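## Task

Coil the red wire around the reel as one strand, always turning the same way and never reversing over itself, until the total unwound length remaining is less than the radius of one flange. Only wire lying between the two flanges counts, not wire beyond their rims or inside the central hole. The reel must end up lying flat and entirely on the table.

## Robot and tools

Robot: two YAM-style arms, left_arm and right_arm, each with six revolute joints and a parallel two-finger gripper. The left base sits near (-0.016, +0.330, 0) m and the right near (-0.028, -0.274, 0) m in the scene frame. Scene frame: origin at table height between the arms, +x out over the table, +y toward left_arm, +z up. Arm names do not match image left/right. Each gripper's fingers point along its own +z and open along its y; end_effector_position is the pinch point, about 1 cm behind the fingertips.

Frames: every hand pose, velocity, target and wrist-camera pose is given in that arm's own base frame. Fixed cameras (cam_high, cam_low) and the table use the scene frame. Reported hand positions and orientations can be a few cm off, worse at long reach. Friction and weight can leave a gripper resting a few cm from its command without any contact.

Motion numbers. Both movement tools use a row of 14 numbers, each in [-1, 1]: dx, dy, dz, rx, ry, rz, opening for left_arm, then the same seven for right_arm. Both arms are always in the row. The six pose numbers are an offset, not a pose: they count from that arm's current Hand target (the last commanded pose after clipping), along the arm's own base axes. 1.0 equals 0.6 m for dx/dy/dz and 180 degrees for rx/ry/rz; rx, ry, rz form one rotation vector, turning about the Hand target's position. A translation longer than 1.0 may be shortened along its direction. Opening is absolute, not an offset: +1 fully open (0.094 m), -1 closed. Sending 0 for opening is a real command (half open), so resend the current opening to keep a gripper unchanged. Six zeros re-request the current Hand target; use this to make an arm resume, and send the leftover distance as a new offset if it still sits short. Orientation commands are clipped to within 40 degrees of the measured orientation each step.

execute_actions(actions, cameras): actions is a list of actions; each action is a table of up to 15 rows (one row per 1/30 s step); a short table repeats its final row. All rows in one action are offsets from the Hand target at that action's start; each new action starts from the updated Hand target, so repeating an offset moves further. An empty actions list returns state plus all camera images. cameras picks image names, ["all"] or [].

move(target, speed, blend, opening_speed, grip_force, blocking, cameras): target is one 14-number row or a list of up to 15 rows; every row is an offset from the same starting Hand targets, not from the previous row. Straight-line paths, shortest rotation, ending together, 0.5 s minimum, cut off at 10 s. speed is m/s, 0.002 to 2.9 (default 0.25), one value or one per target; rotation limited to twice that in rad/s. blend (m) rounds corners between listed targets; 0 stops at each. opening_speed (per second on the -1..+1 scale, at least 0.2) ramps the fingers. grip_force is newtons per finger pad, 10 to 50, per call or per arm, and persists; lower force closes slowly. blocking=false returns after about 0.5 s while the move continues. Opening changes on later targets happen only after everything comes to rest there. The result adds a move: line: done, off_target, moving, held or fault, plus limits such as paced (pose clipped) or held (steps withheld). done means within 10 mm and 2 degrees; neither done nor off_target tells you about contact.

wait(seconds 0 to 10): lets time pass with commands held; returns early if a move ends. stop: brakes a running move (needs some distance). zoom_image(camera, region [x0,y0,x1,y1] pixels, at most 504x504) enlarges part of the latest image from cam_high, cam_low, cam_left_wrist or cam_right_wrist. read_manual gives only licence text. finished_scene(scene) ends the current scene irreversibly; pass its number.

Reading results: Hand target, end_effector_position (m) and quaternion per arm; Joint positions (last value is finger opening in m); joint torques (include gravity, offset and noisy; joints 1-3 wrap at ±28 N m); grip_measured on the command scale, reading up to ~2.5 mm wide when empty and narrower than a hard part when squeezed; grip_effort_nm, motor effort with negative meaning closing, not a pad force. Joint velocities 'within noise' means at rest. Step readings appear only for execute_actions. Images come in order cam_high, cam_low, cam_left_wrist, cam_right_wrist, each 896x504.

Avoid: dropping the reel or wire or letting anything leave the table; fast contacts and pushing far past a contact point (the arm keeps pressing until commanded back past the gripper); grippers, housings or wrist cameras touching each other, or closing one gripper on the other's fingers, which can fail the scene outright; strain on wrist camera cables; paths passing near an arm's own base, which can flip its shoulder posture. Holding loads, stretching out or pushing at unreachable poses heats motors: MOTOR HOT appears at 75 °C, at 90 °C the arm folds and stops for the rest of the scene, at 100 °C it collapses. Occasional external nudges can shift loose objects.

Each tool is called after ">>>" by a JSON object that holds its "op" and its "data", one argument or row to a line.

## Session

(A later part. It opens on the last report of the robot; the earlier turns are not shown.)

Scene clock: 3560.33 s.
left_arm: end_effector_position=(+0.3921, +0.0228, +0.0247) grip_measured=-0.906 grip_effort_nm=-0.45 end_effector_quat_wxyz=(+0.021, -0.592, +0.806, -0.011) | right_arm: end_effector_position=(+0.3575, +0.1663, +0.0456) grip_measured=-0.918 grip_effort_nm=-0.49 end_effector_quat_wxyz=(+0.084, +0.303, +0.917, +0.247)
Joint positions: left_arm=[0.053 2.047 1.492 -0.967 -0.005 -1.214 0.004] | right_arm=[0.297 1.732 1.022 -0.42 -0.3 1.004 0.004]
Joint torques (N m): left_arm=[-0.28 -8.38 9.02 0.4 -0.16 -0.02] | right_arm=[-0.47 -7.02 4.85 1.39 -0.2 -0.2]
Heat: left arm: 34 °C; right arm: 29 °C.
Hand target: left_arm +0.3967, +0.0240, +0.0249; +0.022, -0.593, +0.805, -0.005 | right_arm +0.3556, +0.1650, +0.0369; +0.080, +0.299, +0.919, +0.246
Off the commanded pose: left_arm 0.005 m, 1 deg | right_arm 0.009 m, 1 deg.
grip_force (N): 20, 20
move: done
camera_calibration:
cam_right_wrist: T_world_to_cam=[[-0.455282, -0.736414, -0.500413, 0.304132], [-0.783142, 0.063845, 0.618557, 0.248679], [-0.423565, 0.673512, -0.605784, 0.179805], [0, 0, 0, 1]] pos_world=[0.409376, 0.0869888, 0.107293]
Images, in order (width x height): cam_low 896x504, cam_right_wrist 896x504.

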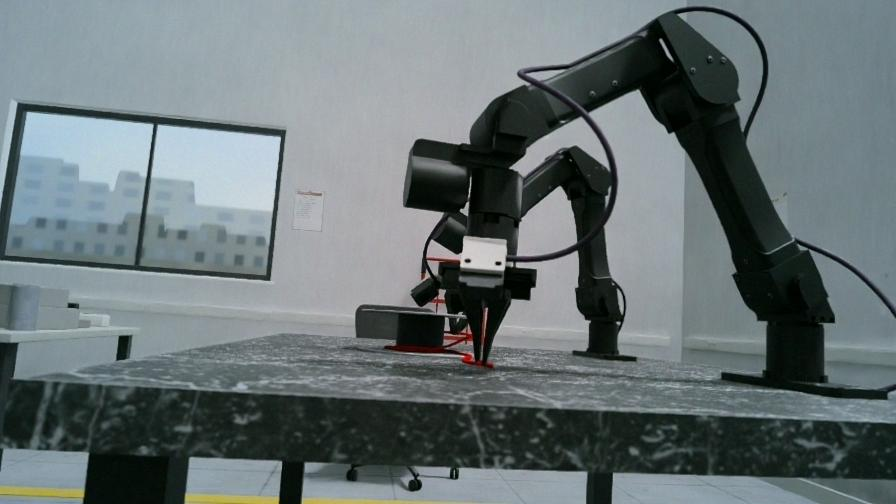

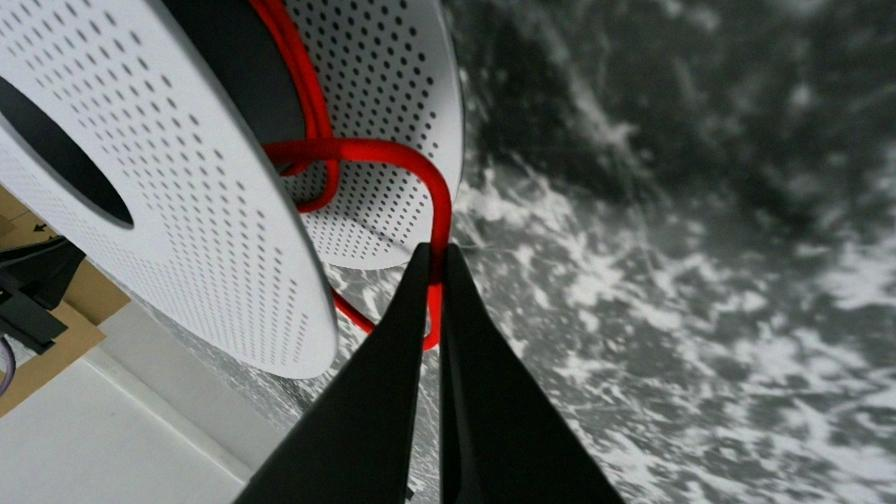

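>>> {"op": "move", "data": {
  "target": [0,0,0,0,0,0,-1,0.0585,-0.0067,-0.0265,0.0799,-0.0398,0.1048,-1],
  "speed": 0.06,
  "cameras": ["cam_right_wrist", "cam_low"]
}}

>>> {"op": "zoom_image", "data": {
  "camera": "cam_low",
  "region": [370, 290, 530, 380]
}}

Scene clock: 3573.70 s.
left_arm: end_effector_position=(+0.3921, +0.0228, +0.0247) grip_measured=-0.906 grip_effort_nm=-0.45 end_effector_quat_wxyz=(+0.021, -0.592, +0.806, -0.011) | right_arm: end_effector_position=(+0.3794, +0.1590, +0.0162) grip_measured=-0.918 grip_effort_nm=-0.49 end_effector_quat_wxyz=(+0.046, +0.150, +0.914, +0.375)
Joint positions: left_arm=[0.053 2.047 1.492 -0.967 -0.005 -1.214 0.004] | right_arm=[0.107 1.961 1.074 -0.327 -0.704 0.564 0.004]
Joint torques (N m): left_arm=[-0.27 -8.35 9.03 0.4 -0.18 0] | right_arm=[-0.51 -8.42 7.92 1.05 -0.57 -0.19]
Heat: left arm: 34 °C; right arm: 29 °C.
Hand target: left_arm +0.3967, +0.0240, +0.0249; +0.022, -0.593, +0.805, -0.005 | right_arm +0.3908, +0.1609, +0.0210; +0.057, +0.137, +0.910, +0.386
Off the commanded pose: left_arm 0.005 m, 1 deg | right_arm 0.012 m, 2 deg.
grip_force (N): 20, 20
move: off_target (right_arm)
camera_calibration:
cam_right_wrist: T_world_to_cam=[[-0.169682, -0.695354, -0.698349, 0.182428], [-0.789088, -0.328649, 0.518969, 0.350771], [-0.590379, 0.639119, -0.49293, 0.243032], [0, 0, 0, 1]] pos_world=[0.451225, 0.0868065, 0.0651565]
Images, in order (width x height): cam_low 896x504, cam_right_wrist 896x504.

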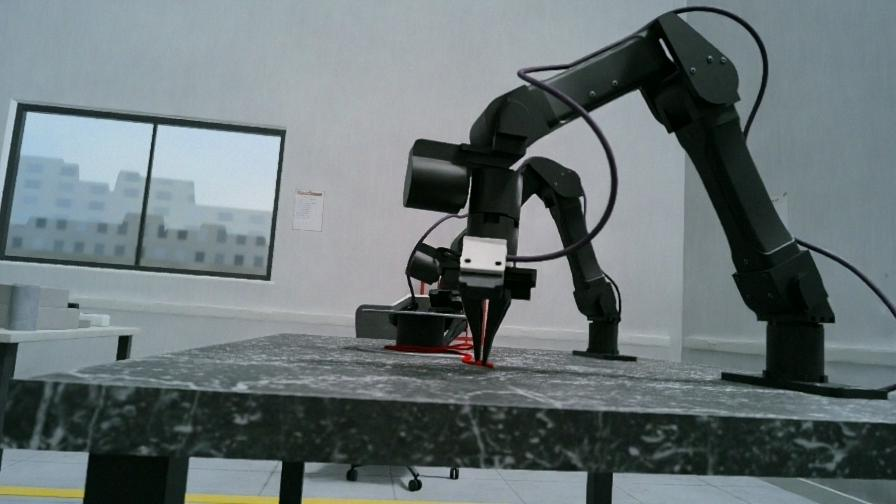

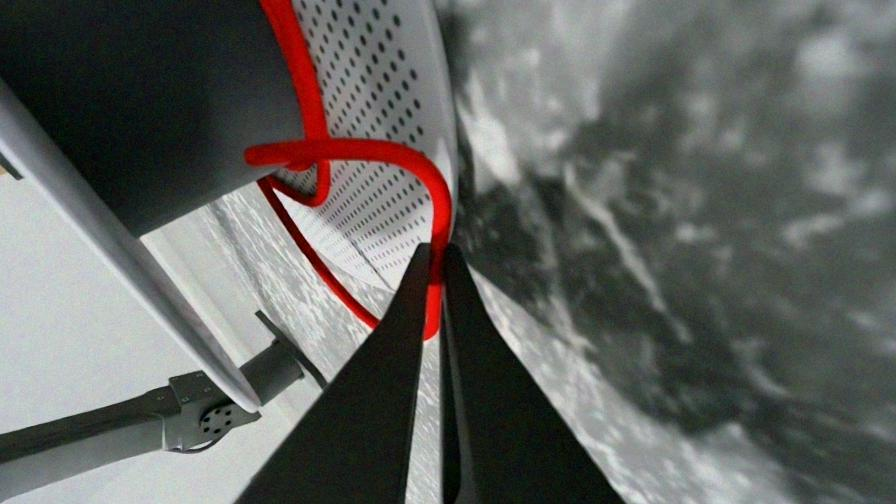

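Scaled by 3.150 from the camera's 896x504 image, which has a finer 1280x720 frame.

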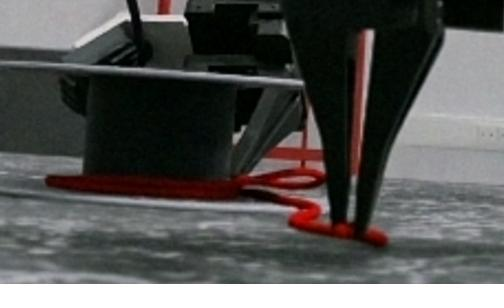

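>>> {"op": "move", "data": {
  "target": [
    [0,0,0,0,0,0,-1,0.0,0.0,0.0217,0,0,0,-1],
    [0,0,0,0,0,0,-1,0.0042,0.0055,0.0217,0,0,0,-1],
    [0,0,0,0,0,0,-1,0.0508,0.0155,0.015,0.0606,-0.0091,0.0941,-1]
  ],
  "speed": 0.05,
  "blend": [0.004, 0.005, 0],
  "cameras": ["cam_right_wrist", "cam_low", "cam_high"]
}}

>>> {"op": "zoom_image", "data": {
  "camera": "cam_low",
  "region": [370, 290, 530, 380]
}}

Scene clock: 3588.70 s.
left_arm: end_effector_position=(+0.3921, +0.0228, +0.0247) grip_measured=-0.906 grip_effort_nm=-0.45 end_effector_quat_wxyz=(+0.021, -0.592, +0.806, -0.011) | right_arm: end_effector_position=(+0.4153, +0.1694, +0.0275) grip_measured=-0.918 grip_effort_nm=-0.49 end_effector_quat_wxyz=(-0.003, +0.008, +0.886, +0.464)
Joint positions: left_arm=[0.053 2.047 1.492 -0.967 -0.005 -1.214 0.004] | right_arm=[0.048 2.266 1.526 -0.756 -0.963 0.105 0.004]
Joint torques (N m): left_arm=[-0.25 -8.35 9.01 0.4 -0.17 -0.01] | right_arm=[-0.65 -10.95 7.82 0.26 -0.81 -0.25]
Heat: left arm: 35 °C; right arm: 30 °C.
Hand target: left_arm +0.3967, +0.0240, +0.0249; +0.022, -0.593, +0.805, -0.005 | right_arm +0.4212, +0.1703, +0.0300; +0.000, +0.001, +0.879, +0.477
Off the commanded pose: left_arm 0.005 m, 1 deg | right_arm 0.007 m, 2 deg.
grip_force (N): 20, 20
move: done; blend cut to 0.0021 m at target 1, 0.0021 m at target 2
camera_calibration:
cam_right_wrist: T_world_to_cam=[[0.0557852, -0.569568, -0.820049, 0.0920239], [-0.666365, -0.632878, 0.394237, 0.380618], [-0.743536, 0.524459, -0.414845, 0.344073], [0, 0, 0, 1]] pos_world=[0.504327, 0.112846, 0.0681474]
Images, in order (width x height): cam_high 896x504, cam_low 896x504, cam_right_wrist 896x504.

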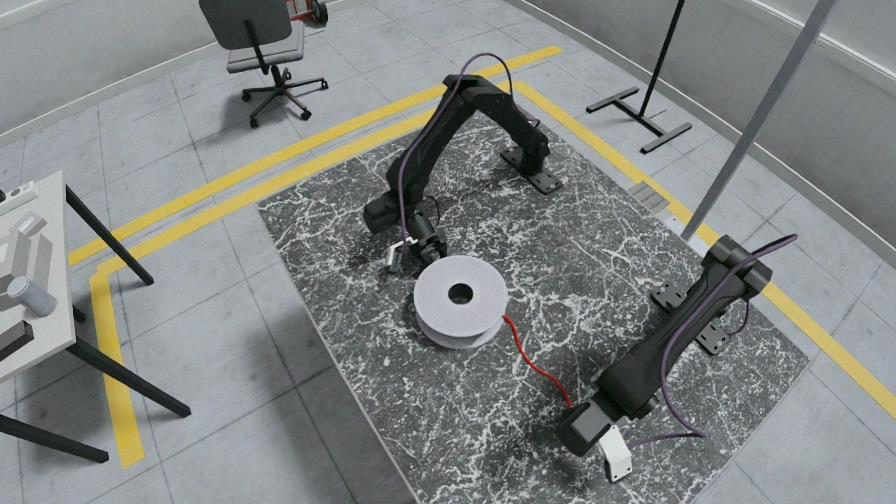

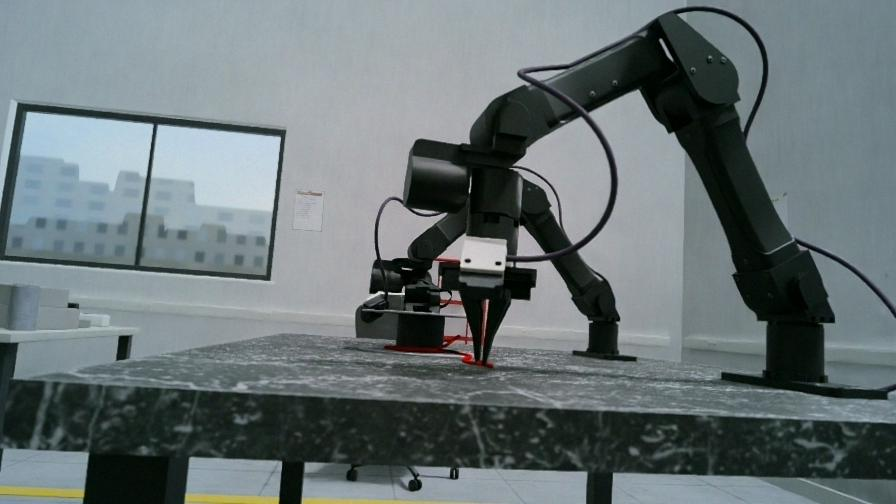

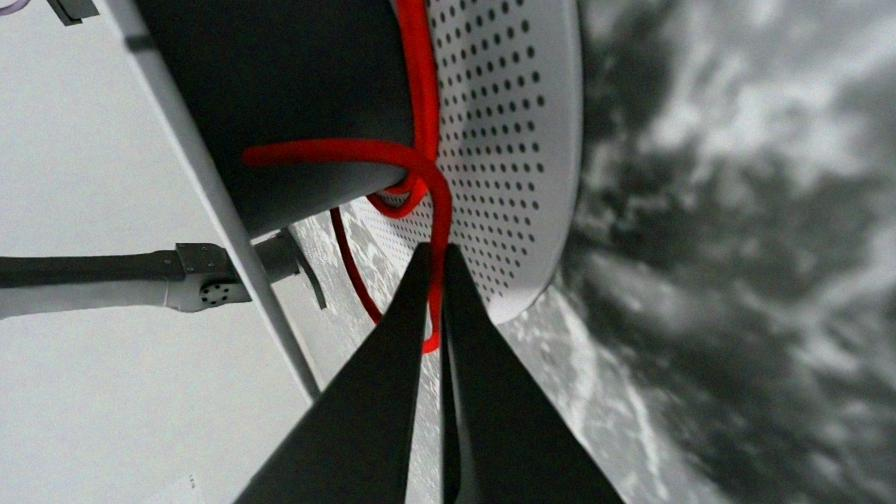

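Scaled by 3.150 from the camera's 896x504 image, which has a finer 1280x720 frame.

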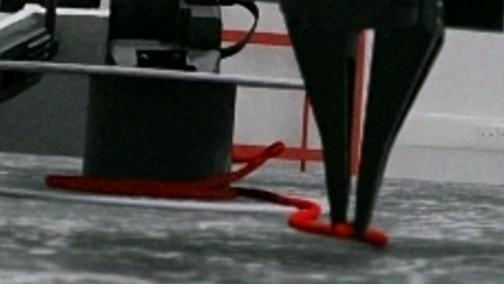

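>>> {"op": "move", "data": {
  "target": [
    [0,0,0,0,0,0,-1,0,0,-0.0133,0,0,0,-1],
    [0,0,0,0,0,0,-1,0,0,-0.0133,0,0,0,-0.8]
  ],
  "speed": 0.05,
  "cameras": ["cam_right_wrist", "cam_low"]
}}

>>> {"op": "zoom_image", "data": {
  "camera": "cam_low",
  "region": [370, 290, 530, 380]
}}

Scene clock: 3604.90 s.
left_arm: end_effector_position=(+0.3921, +0.0228, +0.0247) grip_measured=-0.906 grip_effort_nm=-0.45 end_effector_quat_wxyz=(+0.021, -0.592, +0.806, -0.011) | right_arm: end_effector_position=(+0.4136, +0.1693, +0.0207) grip_measured=-0.802 grip_effort_nm=0.11 end_effector_quat_wxyz=(-0.010, +0.011, +0.886, +0.464)
Joint positions: left_arm=[0.053 2.047 1.492 -0.967 -0.005 -1.214 0.004] | right_arm=[0.048 2.284 1.526 -0.757 -0.964 0.102 0.009]
Joint torques (N m): left_arm=[-0.25 -8.36 9.05 0.4 -0.18 -0.01] | right_arm=[-0.7 -11.11 7.45 0.46 -0.8 -0.24]
Heat: left arm: 35 °C; right arm: 30 °C.
Hand target: left_arm +0.3967, +0.0240, +0.0249; +0.022, -0.593, +0.805, -0.005 | right_arm +0.4212, +0.1702, +0.0220; +0.000, +0.001, +0.879, +0.477
Off the commanded pose: left_arm 0.005 m, 1 deg | right_arm 0.008 m, 2 deg.
grip_force (N): 20, 20
move: done
camera_calibration:
cam_right_wrist: T_world_to_cam=[[0.0442018, -0.569544, -0.820771, 0.0913182], [-0.659525, -0.633734, 0.404238, 0.379194], [-0.750382, 0.523451, -0.403641, 0.342864], [0, 0, 0, 1]] pos_world=[0.50333, 0.112845, 0.0600606]
Images, in order (width x height): cam_low 896x504, cam_right_wrist 896x504.

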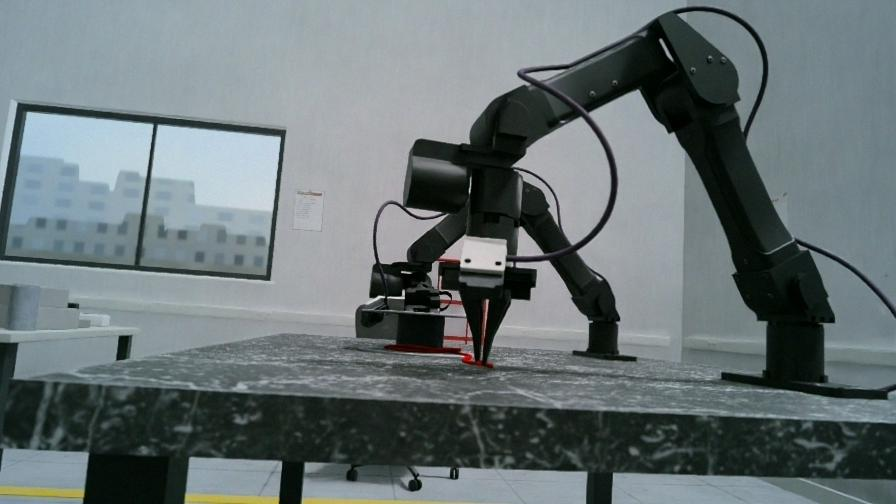

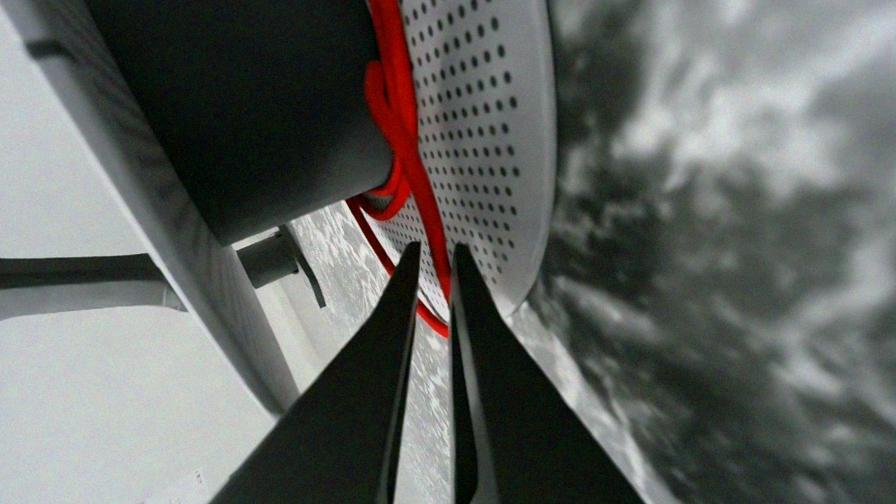

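Scaled by 3.150 from the camera's 896x504 image, which has a finer 1280x720 frame.

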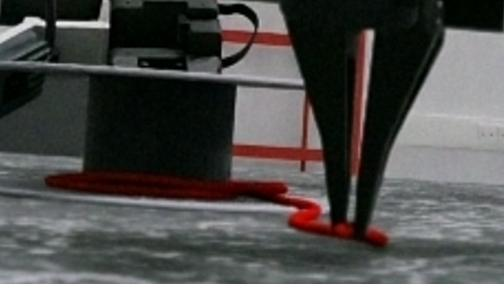

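>>> {"op": "move", "data": {
  "target": [
    [0,0,0,0,0,0,-1,0,-0.05,0.033,0,0,0,-0.8],
    [0,0,0,0,0,0,-1,0,-0.15,0.12,0,0,0,-0.8]
  ],
  "speed": [0.05, 0.1],
  "blend": [0.01, 0],
  "cameras": ["cam_right_wrist", "cam_low"]
}}

>>> {"op": "zoom_image", "data": {
  "camera": "cam_low",
  "region": [370, 290, 530, 380]
}}

Scene clock: 3612.63 s.
left_arm: end_effector_position=(+0.3921, +0.0228, +0.0247) grip_measured=-0.906 grip_effort_nm=-0.45 end_effector_quat_wxyz=(+0.021, -0.592, +0.806, -0.011) | right_arm: end_effector_position=(+0.4158, +0.0795, +0.0945) grip_measured=-0.802 grip_effort_nm=0.11 end_effector_quat_wxyz=(-0.004, +0.009, +0.882, +0.470)
Joint positions: left_arm=[0.053 2.047 1.492 -0.967 -0.005 -1.214 0.004] | right_arm=[-0.17 2.284 1.822 -1.355 -0.959 -0.278 0.009]
Joint torques (N m): left_arm=[-0.23 -8.32 9.03 0.4 -0.17 0] | right_arm=[-0.25 -10.71 7.94 -0.37 -0.65 -0.28]
Heat: left arm: 35 °C; right arm: 30 °C.
Hand target: left_arm +0.3967, +0.0240, +0.0249; +0.022, -0.593, +0.805, -0.005 | right_arm +0.4212, +0.0803, +0.0940; +0.000, +0.001, +0.879, +0.477
Off the commanded pose: left_arm 0.005 m, 1 deg | right_arm 0.006 m, 1 deg.
grip_force (N): 20, 20
move: done
camera_calibration:
cam_right_wrist: T_world_to_cam=[[0.0540828, -0.557712, -0.828271, 0.096248], [-0.665615, -0.638453, 0.386437, 0.298523], [-0.744333, 0.53041, -0.405751, 0.418404], [0, 0, 0, 1]] pos_world=[0.504927, 0.0223458, 0.134127]
Images, in order (width x height): cam_low 896x504, cam_right_wrist 896x504.

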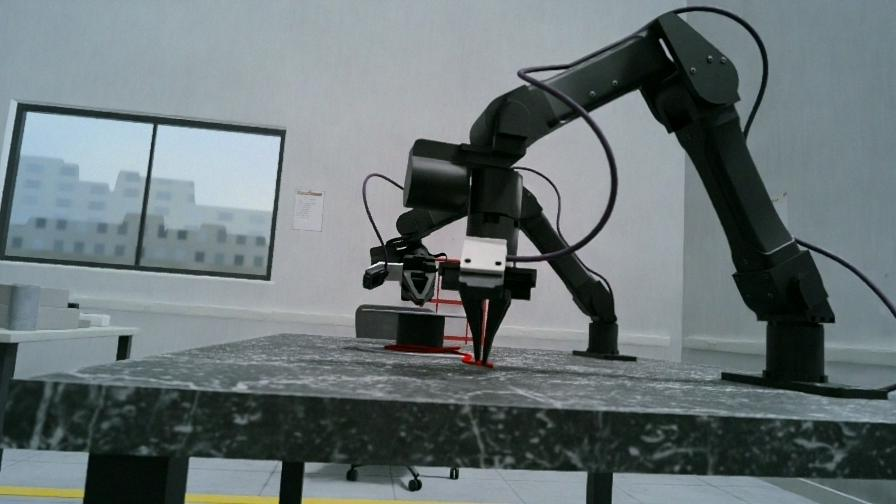

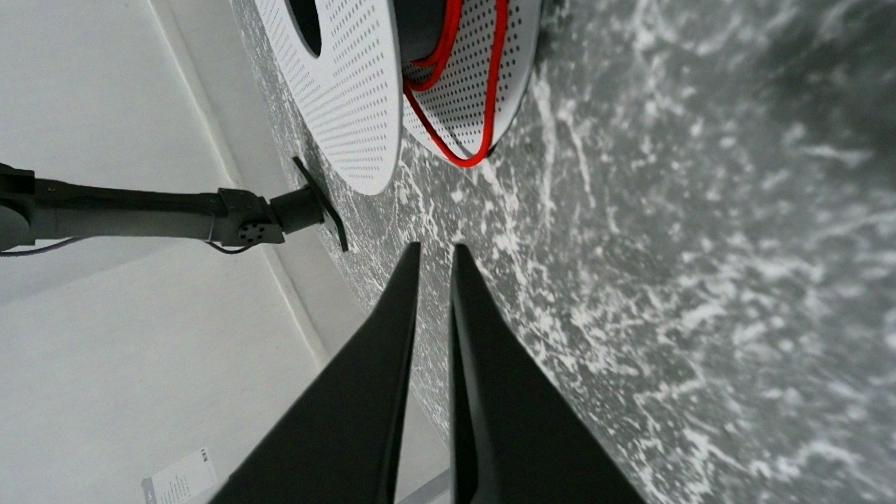

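Scaled by 3.150 from the camera's 896x504 image, which has a finer 1280x720 frame.

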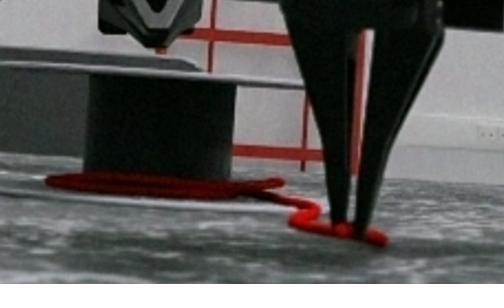

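>>> {"op": "zoom_image", "data": {
  "camera": "cam_right_wrist",
  "region": [340, 0, 580, 220]
}}

Scaled by 2.100 from the camera's 896x504 image, which has a finer 1280x720 frame.

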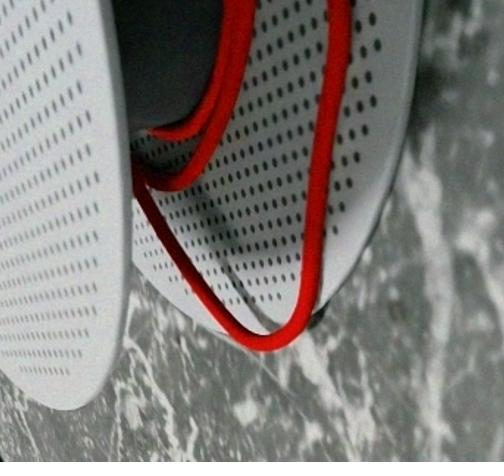

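>>> {"op": "move", "data": {
  "target": [
    [0,0,0,0,0,0,-1,-0.0762,0.0328,-0.065,0,0,0,-1],
    [0,0,0,0,0,0,-1,-0.0762,0.0662,-0.1217,0,0,0,-1]
  ],
  "speed": 0.1,
  "blend": [0.01, 0],
  "cameras": ["cam_right_wrist", "cam_low"]
}}

Scene clock: 3635.03 s.
left_arm: end_effector_position=(+0.3921, +0.0228, +0.0247) grip_measured=-0.906 grip_effort_nm=-0.45 end_effector_quat_wxyz=(+0.021, -0.592, +0.806, -0.011) | right_arm: end_effector_position=(+0.3745, +0.1169, +0.0171) grip_measured=-0.994 grip_effort_nm=-0.36 end_effector_quat_wxyz=(-0.011, +0.005, +0.885, +0.466)
Joint positions: left_arm=[0.053 2.047 1.492 -0.967 -0.005 -1.214 0.004] | right_arm=[-0.087 2.221 1.391 -0.893 -0.961 -0.155 0]
Joint torques (N m): left_arm=[-0.25 -8.35 9.03 0.4 -0.17 -0.01] | right_arm=[0.05 -12.85 3.77 0.24 -0.8 -0.03]
Heat: left arm: 35 °C; right arm: 30 °C.
Hand target: left_arm +0.3967, +0.0240, +0.0249; +0.022, -0.593, +0.805, -0.005 | right_arm +0.3755, +0.1200, +0.0211; +0.000, +0.001, +0.879, +0.477
Off the commanded pose: left_arm 0.005 m, 1 deg | right_arm 0.005 m, 2 deg.
grip_force (N): 20, 20
move: done
camera_calibration:
cam_right_wrist: T_world_to_cam=[[0.054362, -0.565985, -0.822621, 0.0561091], [-0.653258, -0.643229, 0.399388, 0.320491], [-0.755182, 0.515672, -0.404701, 0.342217], [0, 0, 0, 1]] pos_world=[0.464749, 0.0614344, 0.0566516]
Images, in order (width x height): cam_low 896x504, cam_right_wrist 896x504.

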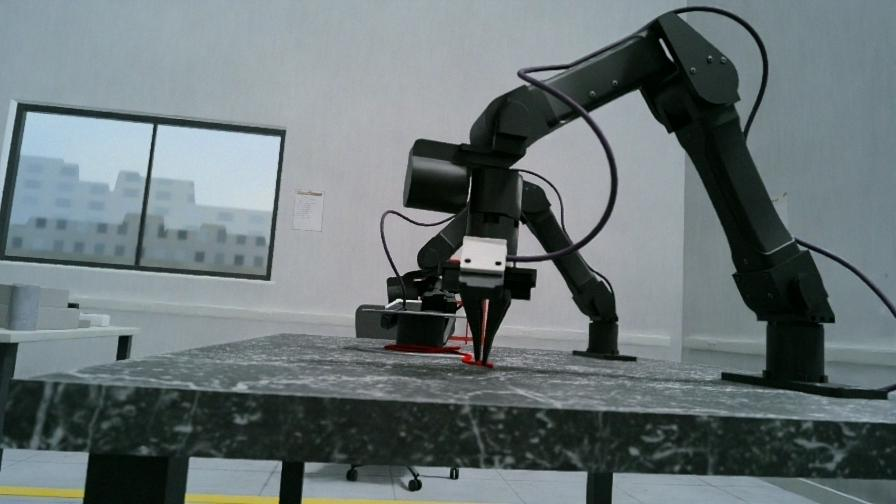

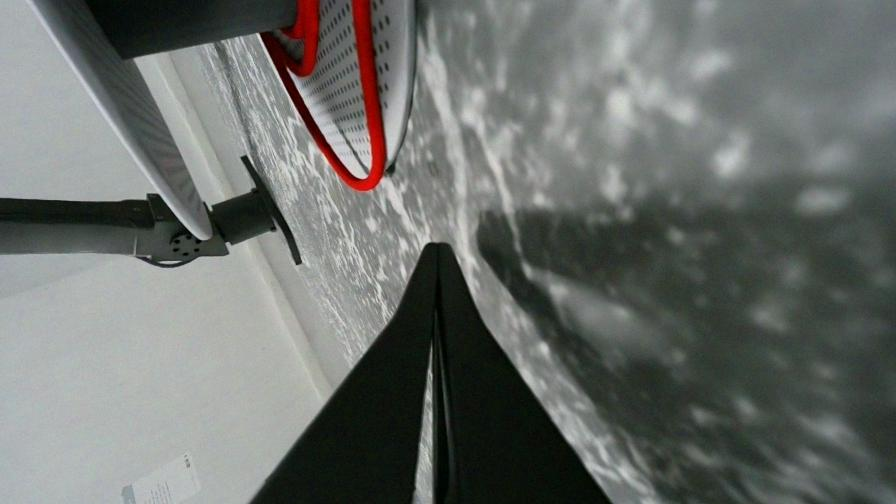

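>>> {"op": "move", "data": {
  "target": [
    [0,0,0,0,0,0,-1,0.005,0.03,0.009,0,0,0,-1],
    [0,0,0,0,0,0,-1,0.005,0.0975,0.009,0,0,0,-1]
  ],
  "speed": 0.05,
  "blend": [0.01, 0],
  "cameras": ["cam_right_wrist", "cam_low"]
}}

>>> {"op": "zoom_image", "data": {
  "camera": "cam_low",
  "region": [370, 290, 530, 380]
}}

Scene clock: 3647.63 s.
left_arm: end_effector_position=(+0.3921, +0.0228, +0.0247) grip_measured=-0.906 grip_effort_nm=-0.45 end_effector_quat_wxyz=(+0.021, -0.592, +0.806, -0.011) | right_arm: end_effector_position=(+0.3762, +0.1754, +0.0126) grip_measured=-0.994 grip_effort_nm=-0.36 end_effector_quat_wxyz=(-0.020, +0.013, +0.885, +0.466)
Joint positions: left_arm=[0.053 2.047 1.492 -0.967 -0.005 -1.214 0.004] | right_arm=[0.068 2.192 1.323 -0.645 -0.968 0.126 0]
Joint torques (N m): left_arm=[-0.25 -8.34 9.01 0.4 -0.17 -0.01] | right_arm=[0.17 -15.6 4.14 0.64 -0.74 -0.03]
Heat: left arm: 35 °C; right arm: 29 °C.
Hand target: left_arm +0.3967, +0.0240, +0.0249; +0.022, -0.593, +0.805, -0.005 | right_arm +0.3785, +0.1785, +0.0264; +0.000, +0.001, +0.879, +0.477
Off the commanded pose: left_arm 0.005 m, 1 deg | right_arm 0.014 m, 3 deg.
grip_force (N): 20, 20
move: off_target (right_arm); blend cut to 0.0096 m at target 1
camera_calibration:
cam_right_wrist: T_world_to_cam=[[0.0315185, -0.566149, -0.8237, 0.093926], [-0.647574, -0.639315, 0.414638, 0.357996], [-0.761351, 0.520338, -0.386773, 0.312698], [0, 0, 0, 1]] pos_world=[0.466941, 0.11934, 0.0498716]
Images, in order (width x height): cam_low 896x504, cam_right_wrist 896x504.

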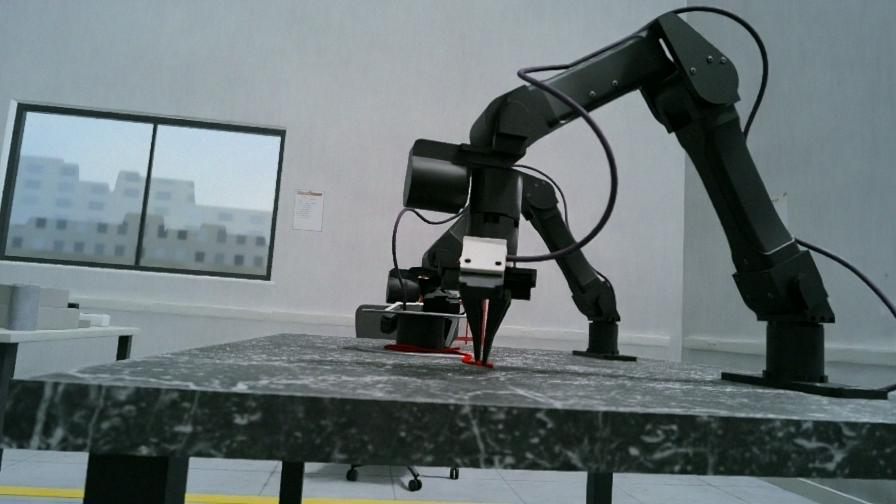

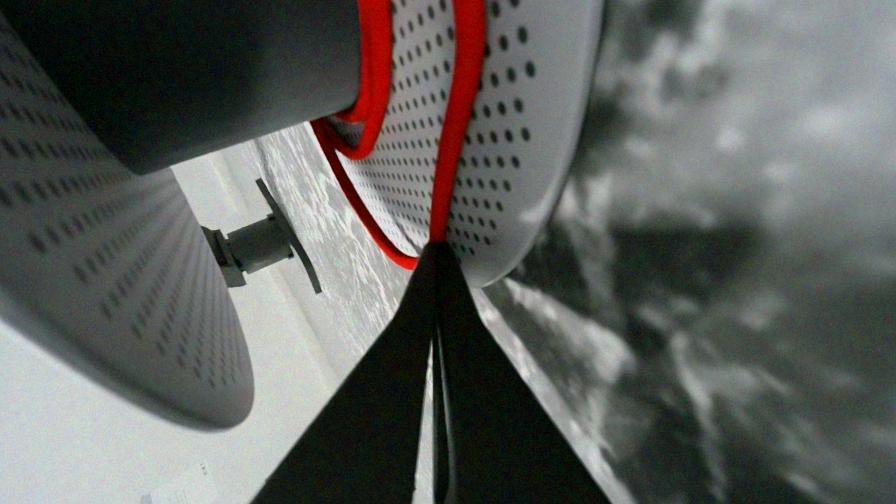

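Scaled by 3.150 from the camera's 896x504 image, which has a finer 1280x720 frame.

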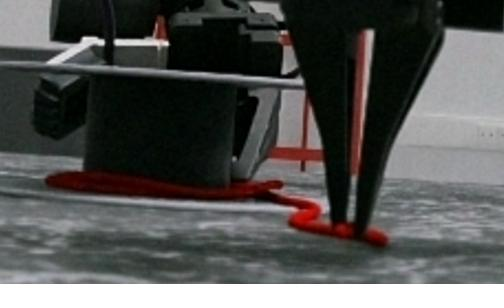

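>>> {"op": "move", "data": {
  "target": [
    [0,0,0,0,0,0,-1,0,-0.06,0.03,0,0,0,-1],
    [0,0,0,0,0,0,-1,0,-0.14,0.09,0,0,0,-1]
  ],
  "speed": 0.08,
  "blend": [0.01, 0],
  "cameras": ["cam_right_wrist"]
}}

>>> {"op": "zoom_image", "data": {
  "camera": "cam_right_wrist",
  "region": [250, 0, 520, 240]
}}

Scene clock: 3654.60 s.
left_arm: end_effector_position=(+0.3921, +0.0228, +0.0247) grip_measured=-0.906 grip_effort_nm=-0.45 end_effector_quat_wxyz=(+0.021, -0.592, +0.806, -0.011) | right_arm: end_effector_position=(+0.3699, +0.0946, +0.0642) grip_measured=-0.994 grip_effort_nm=-0.36 end_effector_quat_wxyz=(-0.025, +0.019, +0.880, +0.473)
Joint positions: left_arm=[0.053 2.047 1.492 -0.967 -0.005 -1.214 0.004] | right_arm=[-0.151 2.169 1.497 -1.167 -0.963 -0.249 0]
Joint torques (N m): left_arm=[-0.25 -8.34 9.05 0.39 -0.17 -0.01] | right_arm=[-0.21 -14 7.47 -0.43 -0.64 -0.19]
Heat: left arm: 35 °C; right arm: 29 °C.
Hand target: left_arm +0.3967, +0.0240, +0.0249; +0.022, -0.593, +0.805, -0.005 | right_arm +0.3785, +0.0946, +0.0805; +0.000, +0.001, +0.879, +0.477
Off the commanded pose: left_arm 0.005 m, 1 deg | right_arm 0.018 m, 4 deg.
grip_force (N): 20, 20
move: off_target (right_arm)
camera_calibration:
cam_right_wrist: T_world_to_cam=[[0.0158706, -0.551808, -0.83382, 0.0959705], [-0.645578, -0.642462, 0.412883, 0.280619], [-0.76353, 0.531743, -0.366431, 0.368412], [0, 0, 0, 1]] pos_world=[0.460932, 0.037344, 0.099157]
Images, in order (width x height): cam_right_wrist 896x504.

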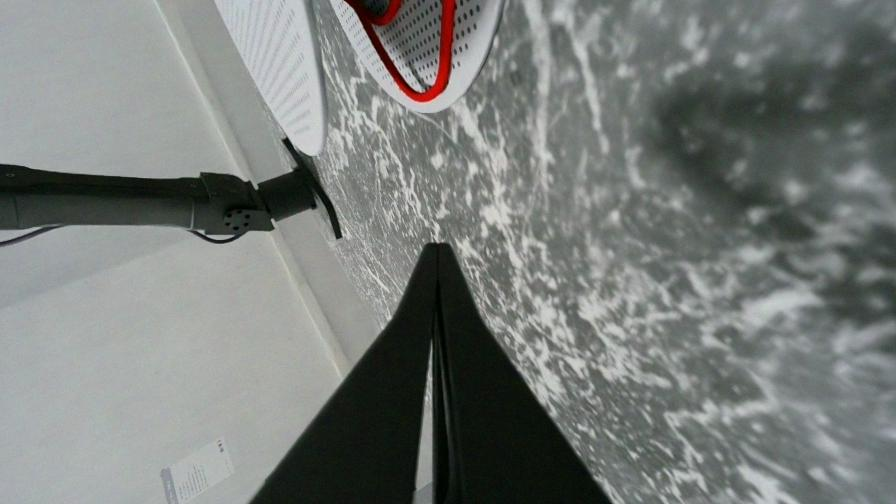

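Scaled by 1.867 from the camera's 896x504 image, which has a finer 1280x720 frame.

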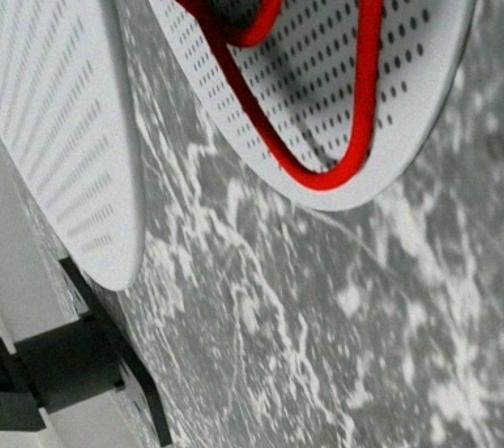

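>>> {"op": "move", "data": {
  "target": [
    [0,0,0.0417,0,0,0,-1,0,0,0.08,-0.3167,0,0,-1],
    [0,0,0.0417,0,0,0,-1,0.0808,0.2623,0.04,-0.2576,0.2279,-0.4198,-1]
  ],
  "speed": 0.15,
  "blend": [0.01, 0],
  "cameras": ["all"]
}}

Scene clock: 3694.00 s.
left_arm: end_effector_position=(+0.3902, +0.0227, +0.0402) grip_measured=-0.906 grip_effort_nm=-0.45 end_effector_quat_wxyz=(+0.011, -0.592, +0.806, -0.004) | right_arm: end_effector_position=(+0.4268, +0.2518, +0.1085) grip_measured=-0.994 grip_effort_nm=-0.36 end_effector_quat_wxyz=(+0.012, +0.659, +0.750, +0.052)
Joint positions: left_arm=[0.053 2.047 1.557 -1.058 -0.005 -1.214 0.004] | right_arm=[0.528 2.488 2.564 -1.541 -0.009 1.97 0]
Joint torques (N m): left_arm=[-0.25 -10.13 9.13 0.33 -0.17 -0.01] | right_arm=[0.39 -12.46 8.28 0.22 0.11 0.11]
Heat: left arm: 36 °C; right arm: 30 °C.
Hand target: left_arm +0.3968, +0.0240, +0.0500; +0.022, -0.593, +0.805, -0.005 | right_arm +0.4270, +0.2519, +0.1044; +0.000, +0.663, +0.748, -0.001
Off the commanded pose: left_arm 0.012 m, 1 deg | right_arm 0.004 m, 6 deg.
joint sent to its limit (right arm) — joint 4 (wrist pitch), lower limit. The joint targets are off in orientation, not in position.
grip_force (N): 20, 20
move: off_target (left_arm, right_arm)
camera_calibration:
cam_left_wrist: T_world_to_cam=[[0.971752, -0.234975, 0.0220104, -0.378699], [-0.171498, -0.639001, 0.749844, 0.0593392], [-0.16213, -0.732437, -0.661249, 0.21604], [0, 0, 0, 1]] pos_world=[0.413205, 0.107169, 0.106697]
cam_right_wrist: T_world_to_cam=[[-0.97558, -0.197826, -0.0954374, 0.47262], [-0.198246, 0.606003, 0.770363, -0.144059], [-0.0945624, 0.770471, -0.630423, 0.0275648], [0, 0, 0, 1]] pos_world=[0.435126, 0.159559, 0.173461]

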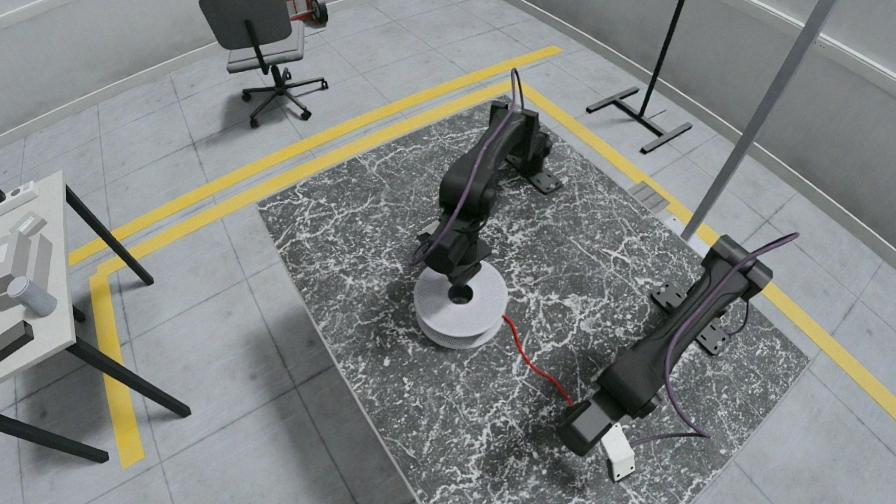

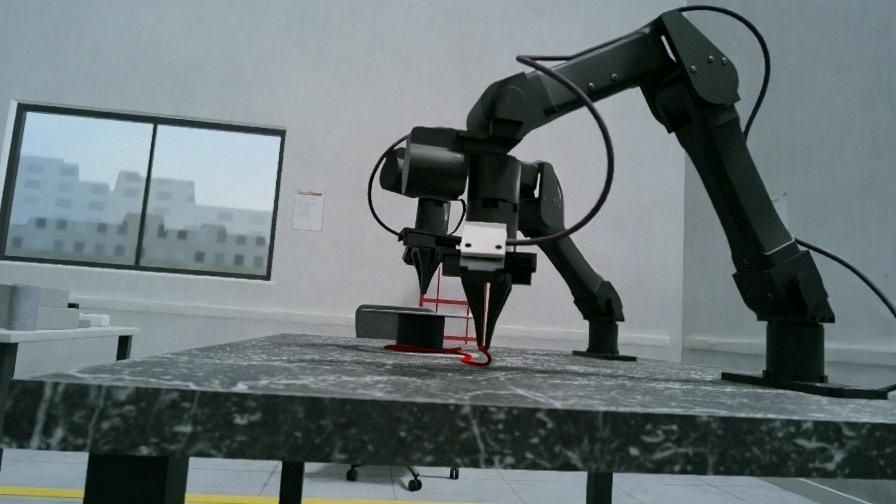

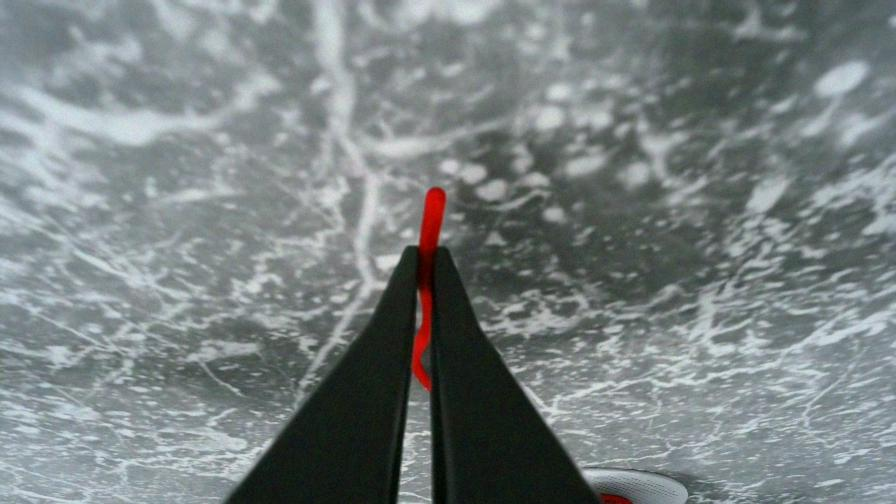

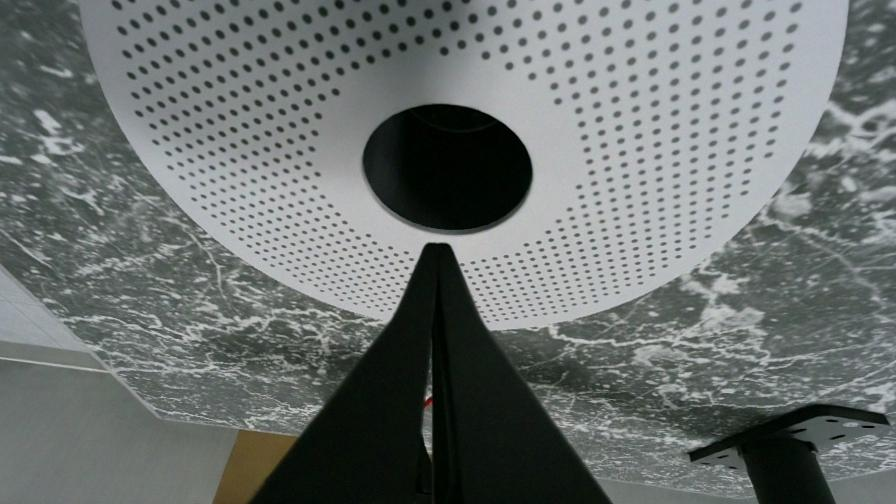

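>>> {"op": "move", "data": {
  "target": [
    [0,0,0,0,0,0,-1,0,0.001,-0.09,0,0,0,-1],
    [0,0,0,0,0,0,-1,0,0.001,-0.09,0,0,0,0.05]
  ],
  "speed": 0.1,
  "cameras": ["cam_right_wrist"]
}}

Scene clock: 3701.00 s.
left_arm: end_effector_position=(+0.3902, +0.0227, +0.0402) grip_measured=-0.906 grip_effort_nm=-0.45 end_effector_quat_wxyz=(+0.011, -0.592, +0.806, -0.004) | right_arm: end_effector_position=(+0.4282, +0.2529, +0.0703) grip_measured=+0.005 grip_effort_nm=1.25 end_effector_quat_wxyz=(+0.000, +0.662, +0.749, +0.019)
Joint positions: left_arm=[0.053 2.047 1.557 -1.058 -0.005 -1.214 0.004] | right_arm=[0.528 2.585 2.595 -1.545 -0.011 1.975 0.047]
Joint torques (N m): left_arm=[-0.25 -10.11 9.09 0.33 -0.18 -0.02] | right_arm=[0.29 -11.99 5.09 0.43 0.12 0.06]
Heat: left arm: 37 °C; right arm: 31 °C.
Hand target: left_arm +0.3968, +0.0240, +0.0500; +0.022, -0.593, +0.805, -0.005 | right_arm +0.4271, +0.2525, +0.0504; +0.000, +0.663, +0.748, -0.001
Off the commanded pose: left_arm 0.012 m, 1 deg | right_arm 0.020 m, 2 deg.
grip_force (N): 20, 20
move: off_target (left_arm, right_arm)
camera_calibration:
cam_right_wrist: T_world_to_cam=[[-0.980422, -0.194734, -0.02917, 0.467327], [-0.148234, 0.632422, 0.760308, -0.142391], [-0.12961, 0.749747, -0.648907, 0.0242068], [0, 0, 0, 1]] pos_world=[0.440208, 0.162907, 0.137601]
Images, in order (width x height): cam_right_wrist 896x504.

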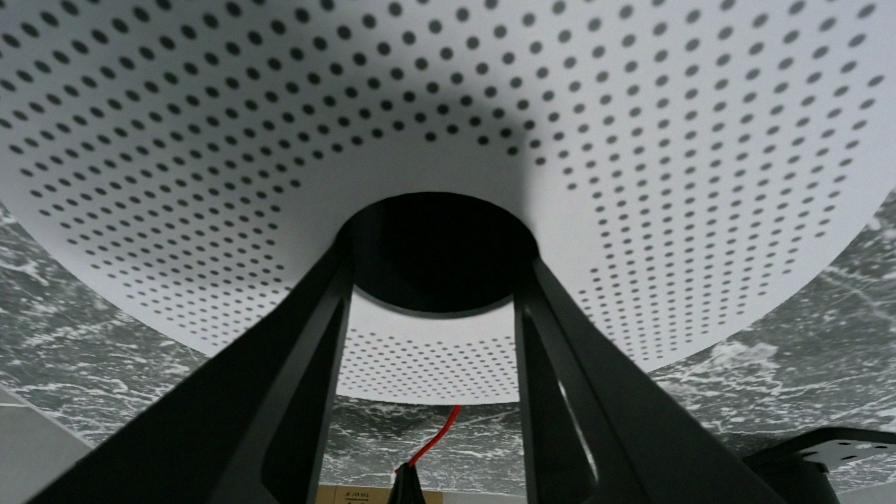

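>>> {"op": "move", "data": {
  "target": [
    [0,0,0,0,0,0,-1,0,0,-0.01,0,0,0,-1],
    [0,0,0,0,0,0,-1,0,0,-0.03,0,0,0,-1]
  ],
  "speed": 0.1
}}

>>> {"op": "move", "data": {
  "target": [0,0,0,0,0,0,-1,0,0,0,0,0,0,-0.12],
  "opening_speed": 0.4,
  "cameras": ["cam_right_wrist"]
}}

Scene clock: 3714.87 s.
left_arm: end_effector_position=(+0.3902, +0.0227, +0.0402) grip_measured=-0.906 grip_effort_nm=-0.45 end_effector_quat_wxyz=(+0.011, -0.592, +0.806, -0.004) | right_arm: end_effector_position=(+0.4293, +0.2536, +0.0434) grip_measured=-0.994 grip_effort_nm=-0.36 end_effector_quat_wxyz=(-0.002, +0.662, +0.749, +0.011)
Joint positions: left_arm=[0.053 2.047 1.557 -1.058 -0.005 -1.214 0.004] | right_arm=[0.528 2.585 2.487 -1.453 -0.011 1.975 0]
Joint torques (N m): left_arm=[-0.23 -10.1 9.1 0.35 -0.17 -0.02] | right_arm=[0.31 -14.46 4.6 0.38 0.11 0.09]
Heat: left arm: 38 °C; right arm: 31 °C.
Hand target: left_arm +0.3968, +0.0240, +0.0500; +0.022, -0.593, +0.805, -0.005 | right_arm +0.4271, +0.2525, +0.0324; +0.000, +0.663, +0.748, -0.001
Off the commanded pose: left_arm 0.012 m, 1 deg | right_arm 0.011 m, 1 deg.
grip_force (N): 20, 20
move: off_target (left_arm, right_arm)

Scene clock: 3717.27 s.
left_arm: end_effector_position=(+0.3902, +0.0227, +0.0402) grip_measured=-0.906 grip_effort_nm=-0.45 end_effector_quat_wxyz=(+0.011, -0.592, +0.806, -0.004) | right_arm: end_effector_position=(+0.4295, +0.2540, +0.0596) grip_measured=-0.153 grip_effort_nm=1.25 end_effector_quat_wxyz=(+0.002, +0.663, +0.748, +0.024)
Joint positions: left_arm=[0.053 2.047 1.557 -1.058 -0.005 -1.214 0.004] | right_arm=[0.528 2.551 2.487 -1.46 -0.011 1.979 0.04]
Joint torques (N m): left_arm=[-0.21 -10.1 9.07 0.33 -0.18 -0.01] | right_arm=[0.4 -11.78 3.78 0.59 0.11 0.06]
Heat: left arm: 38 °C; right arm: 31 °C.
Hand target: left_arm +0.3968, +0.0240, +0.0500; +0.022, -0.593, +0.805, -0.005 | right_arm +0.4270, +0.2525, +0.0325; +0.000, +0.663, +0.748, -0.001
Off the commanded pose: left_arm 0.012 m, 1 deg | right_arm 0.027 m, 3 deg.
grip_force (N): 20, 20
move: off_target (left_arm, right_arm)
camera_calibration:
cam_right_wrist: T_world_to_cam=[[-0.980704, -0.191624, -0.0387358, 0.468445], [-0.152954, 0.628661, 0.76249, -0.131896], [-0.12176, 0.753702, -0.645839, 0.0120481], [0, 0, 0, 1]] pos_world=[0.440698, 0.163603, 0.126496]
Images, in order (width x height): cam_right_wrist 896x504.

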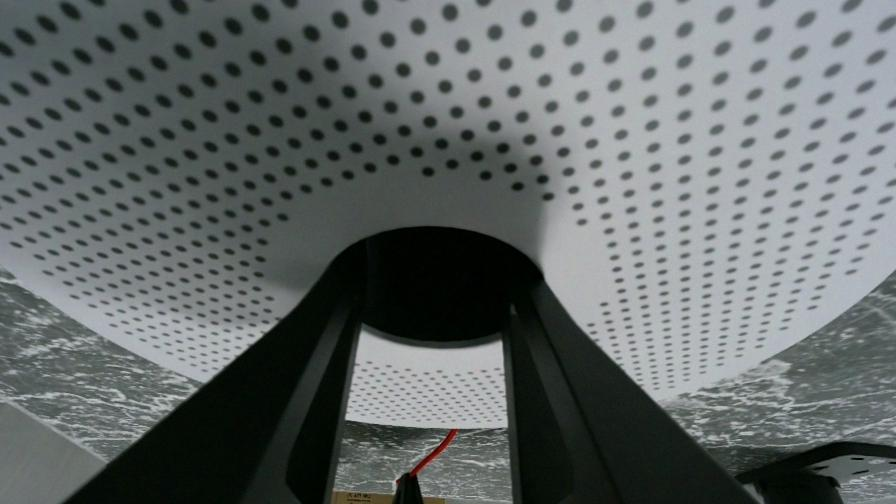

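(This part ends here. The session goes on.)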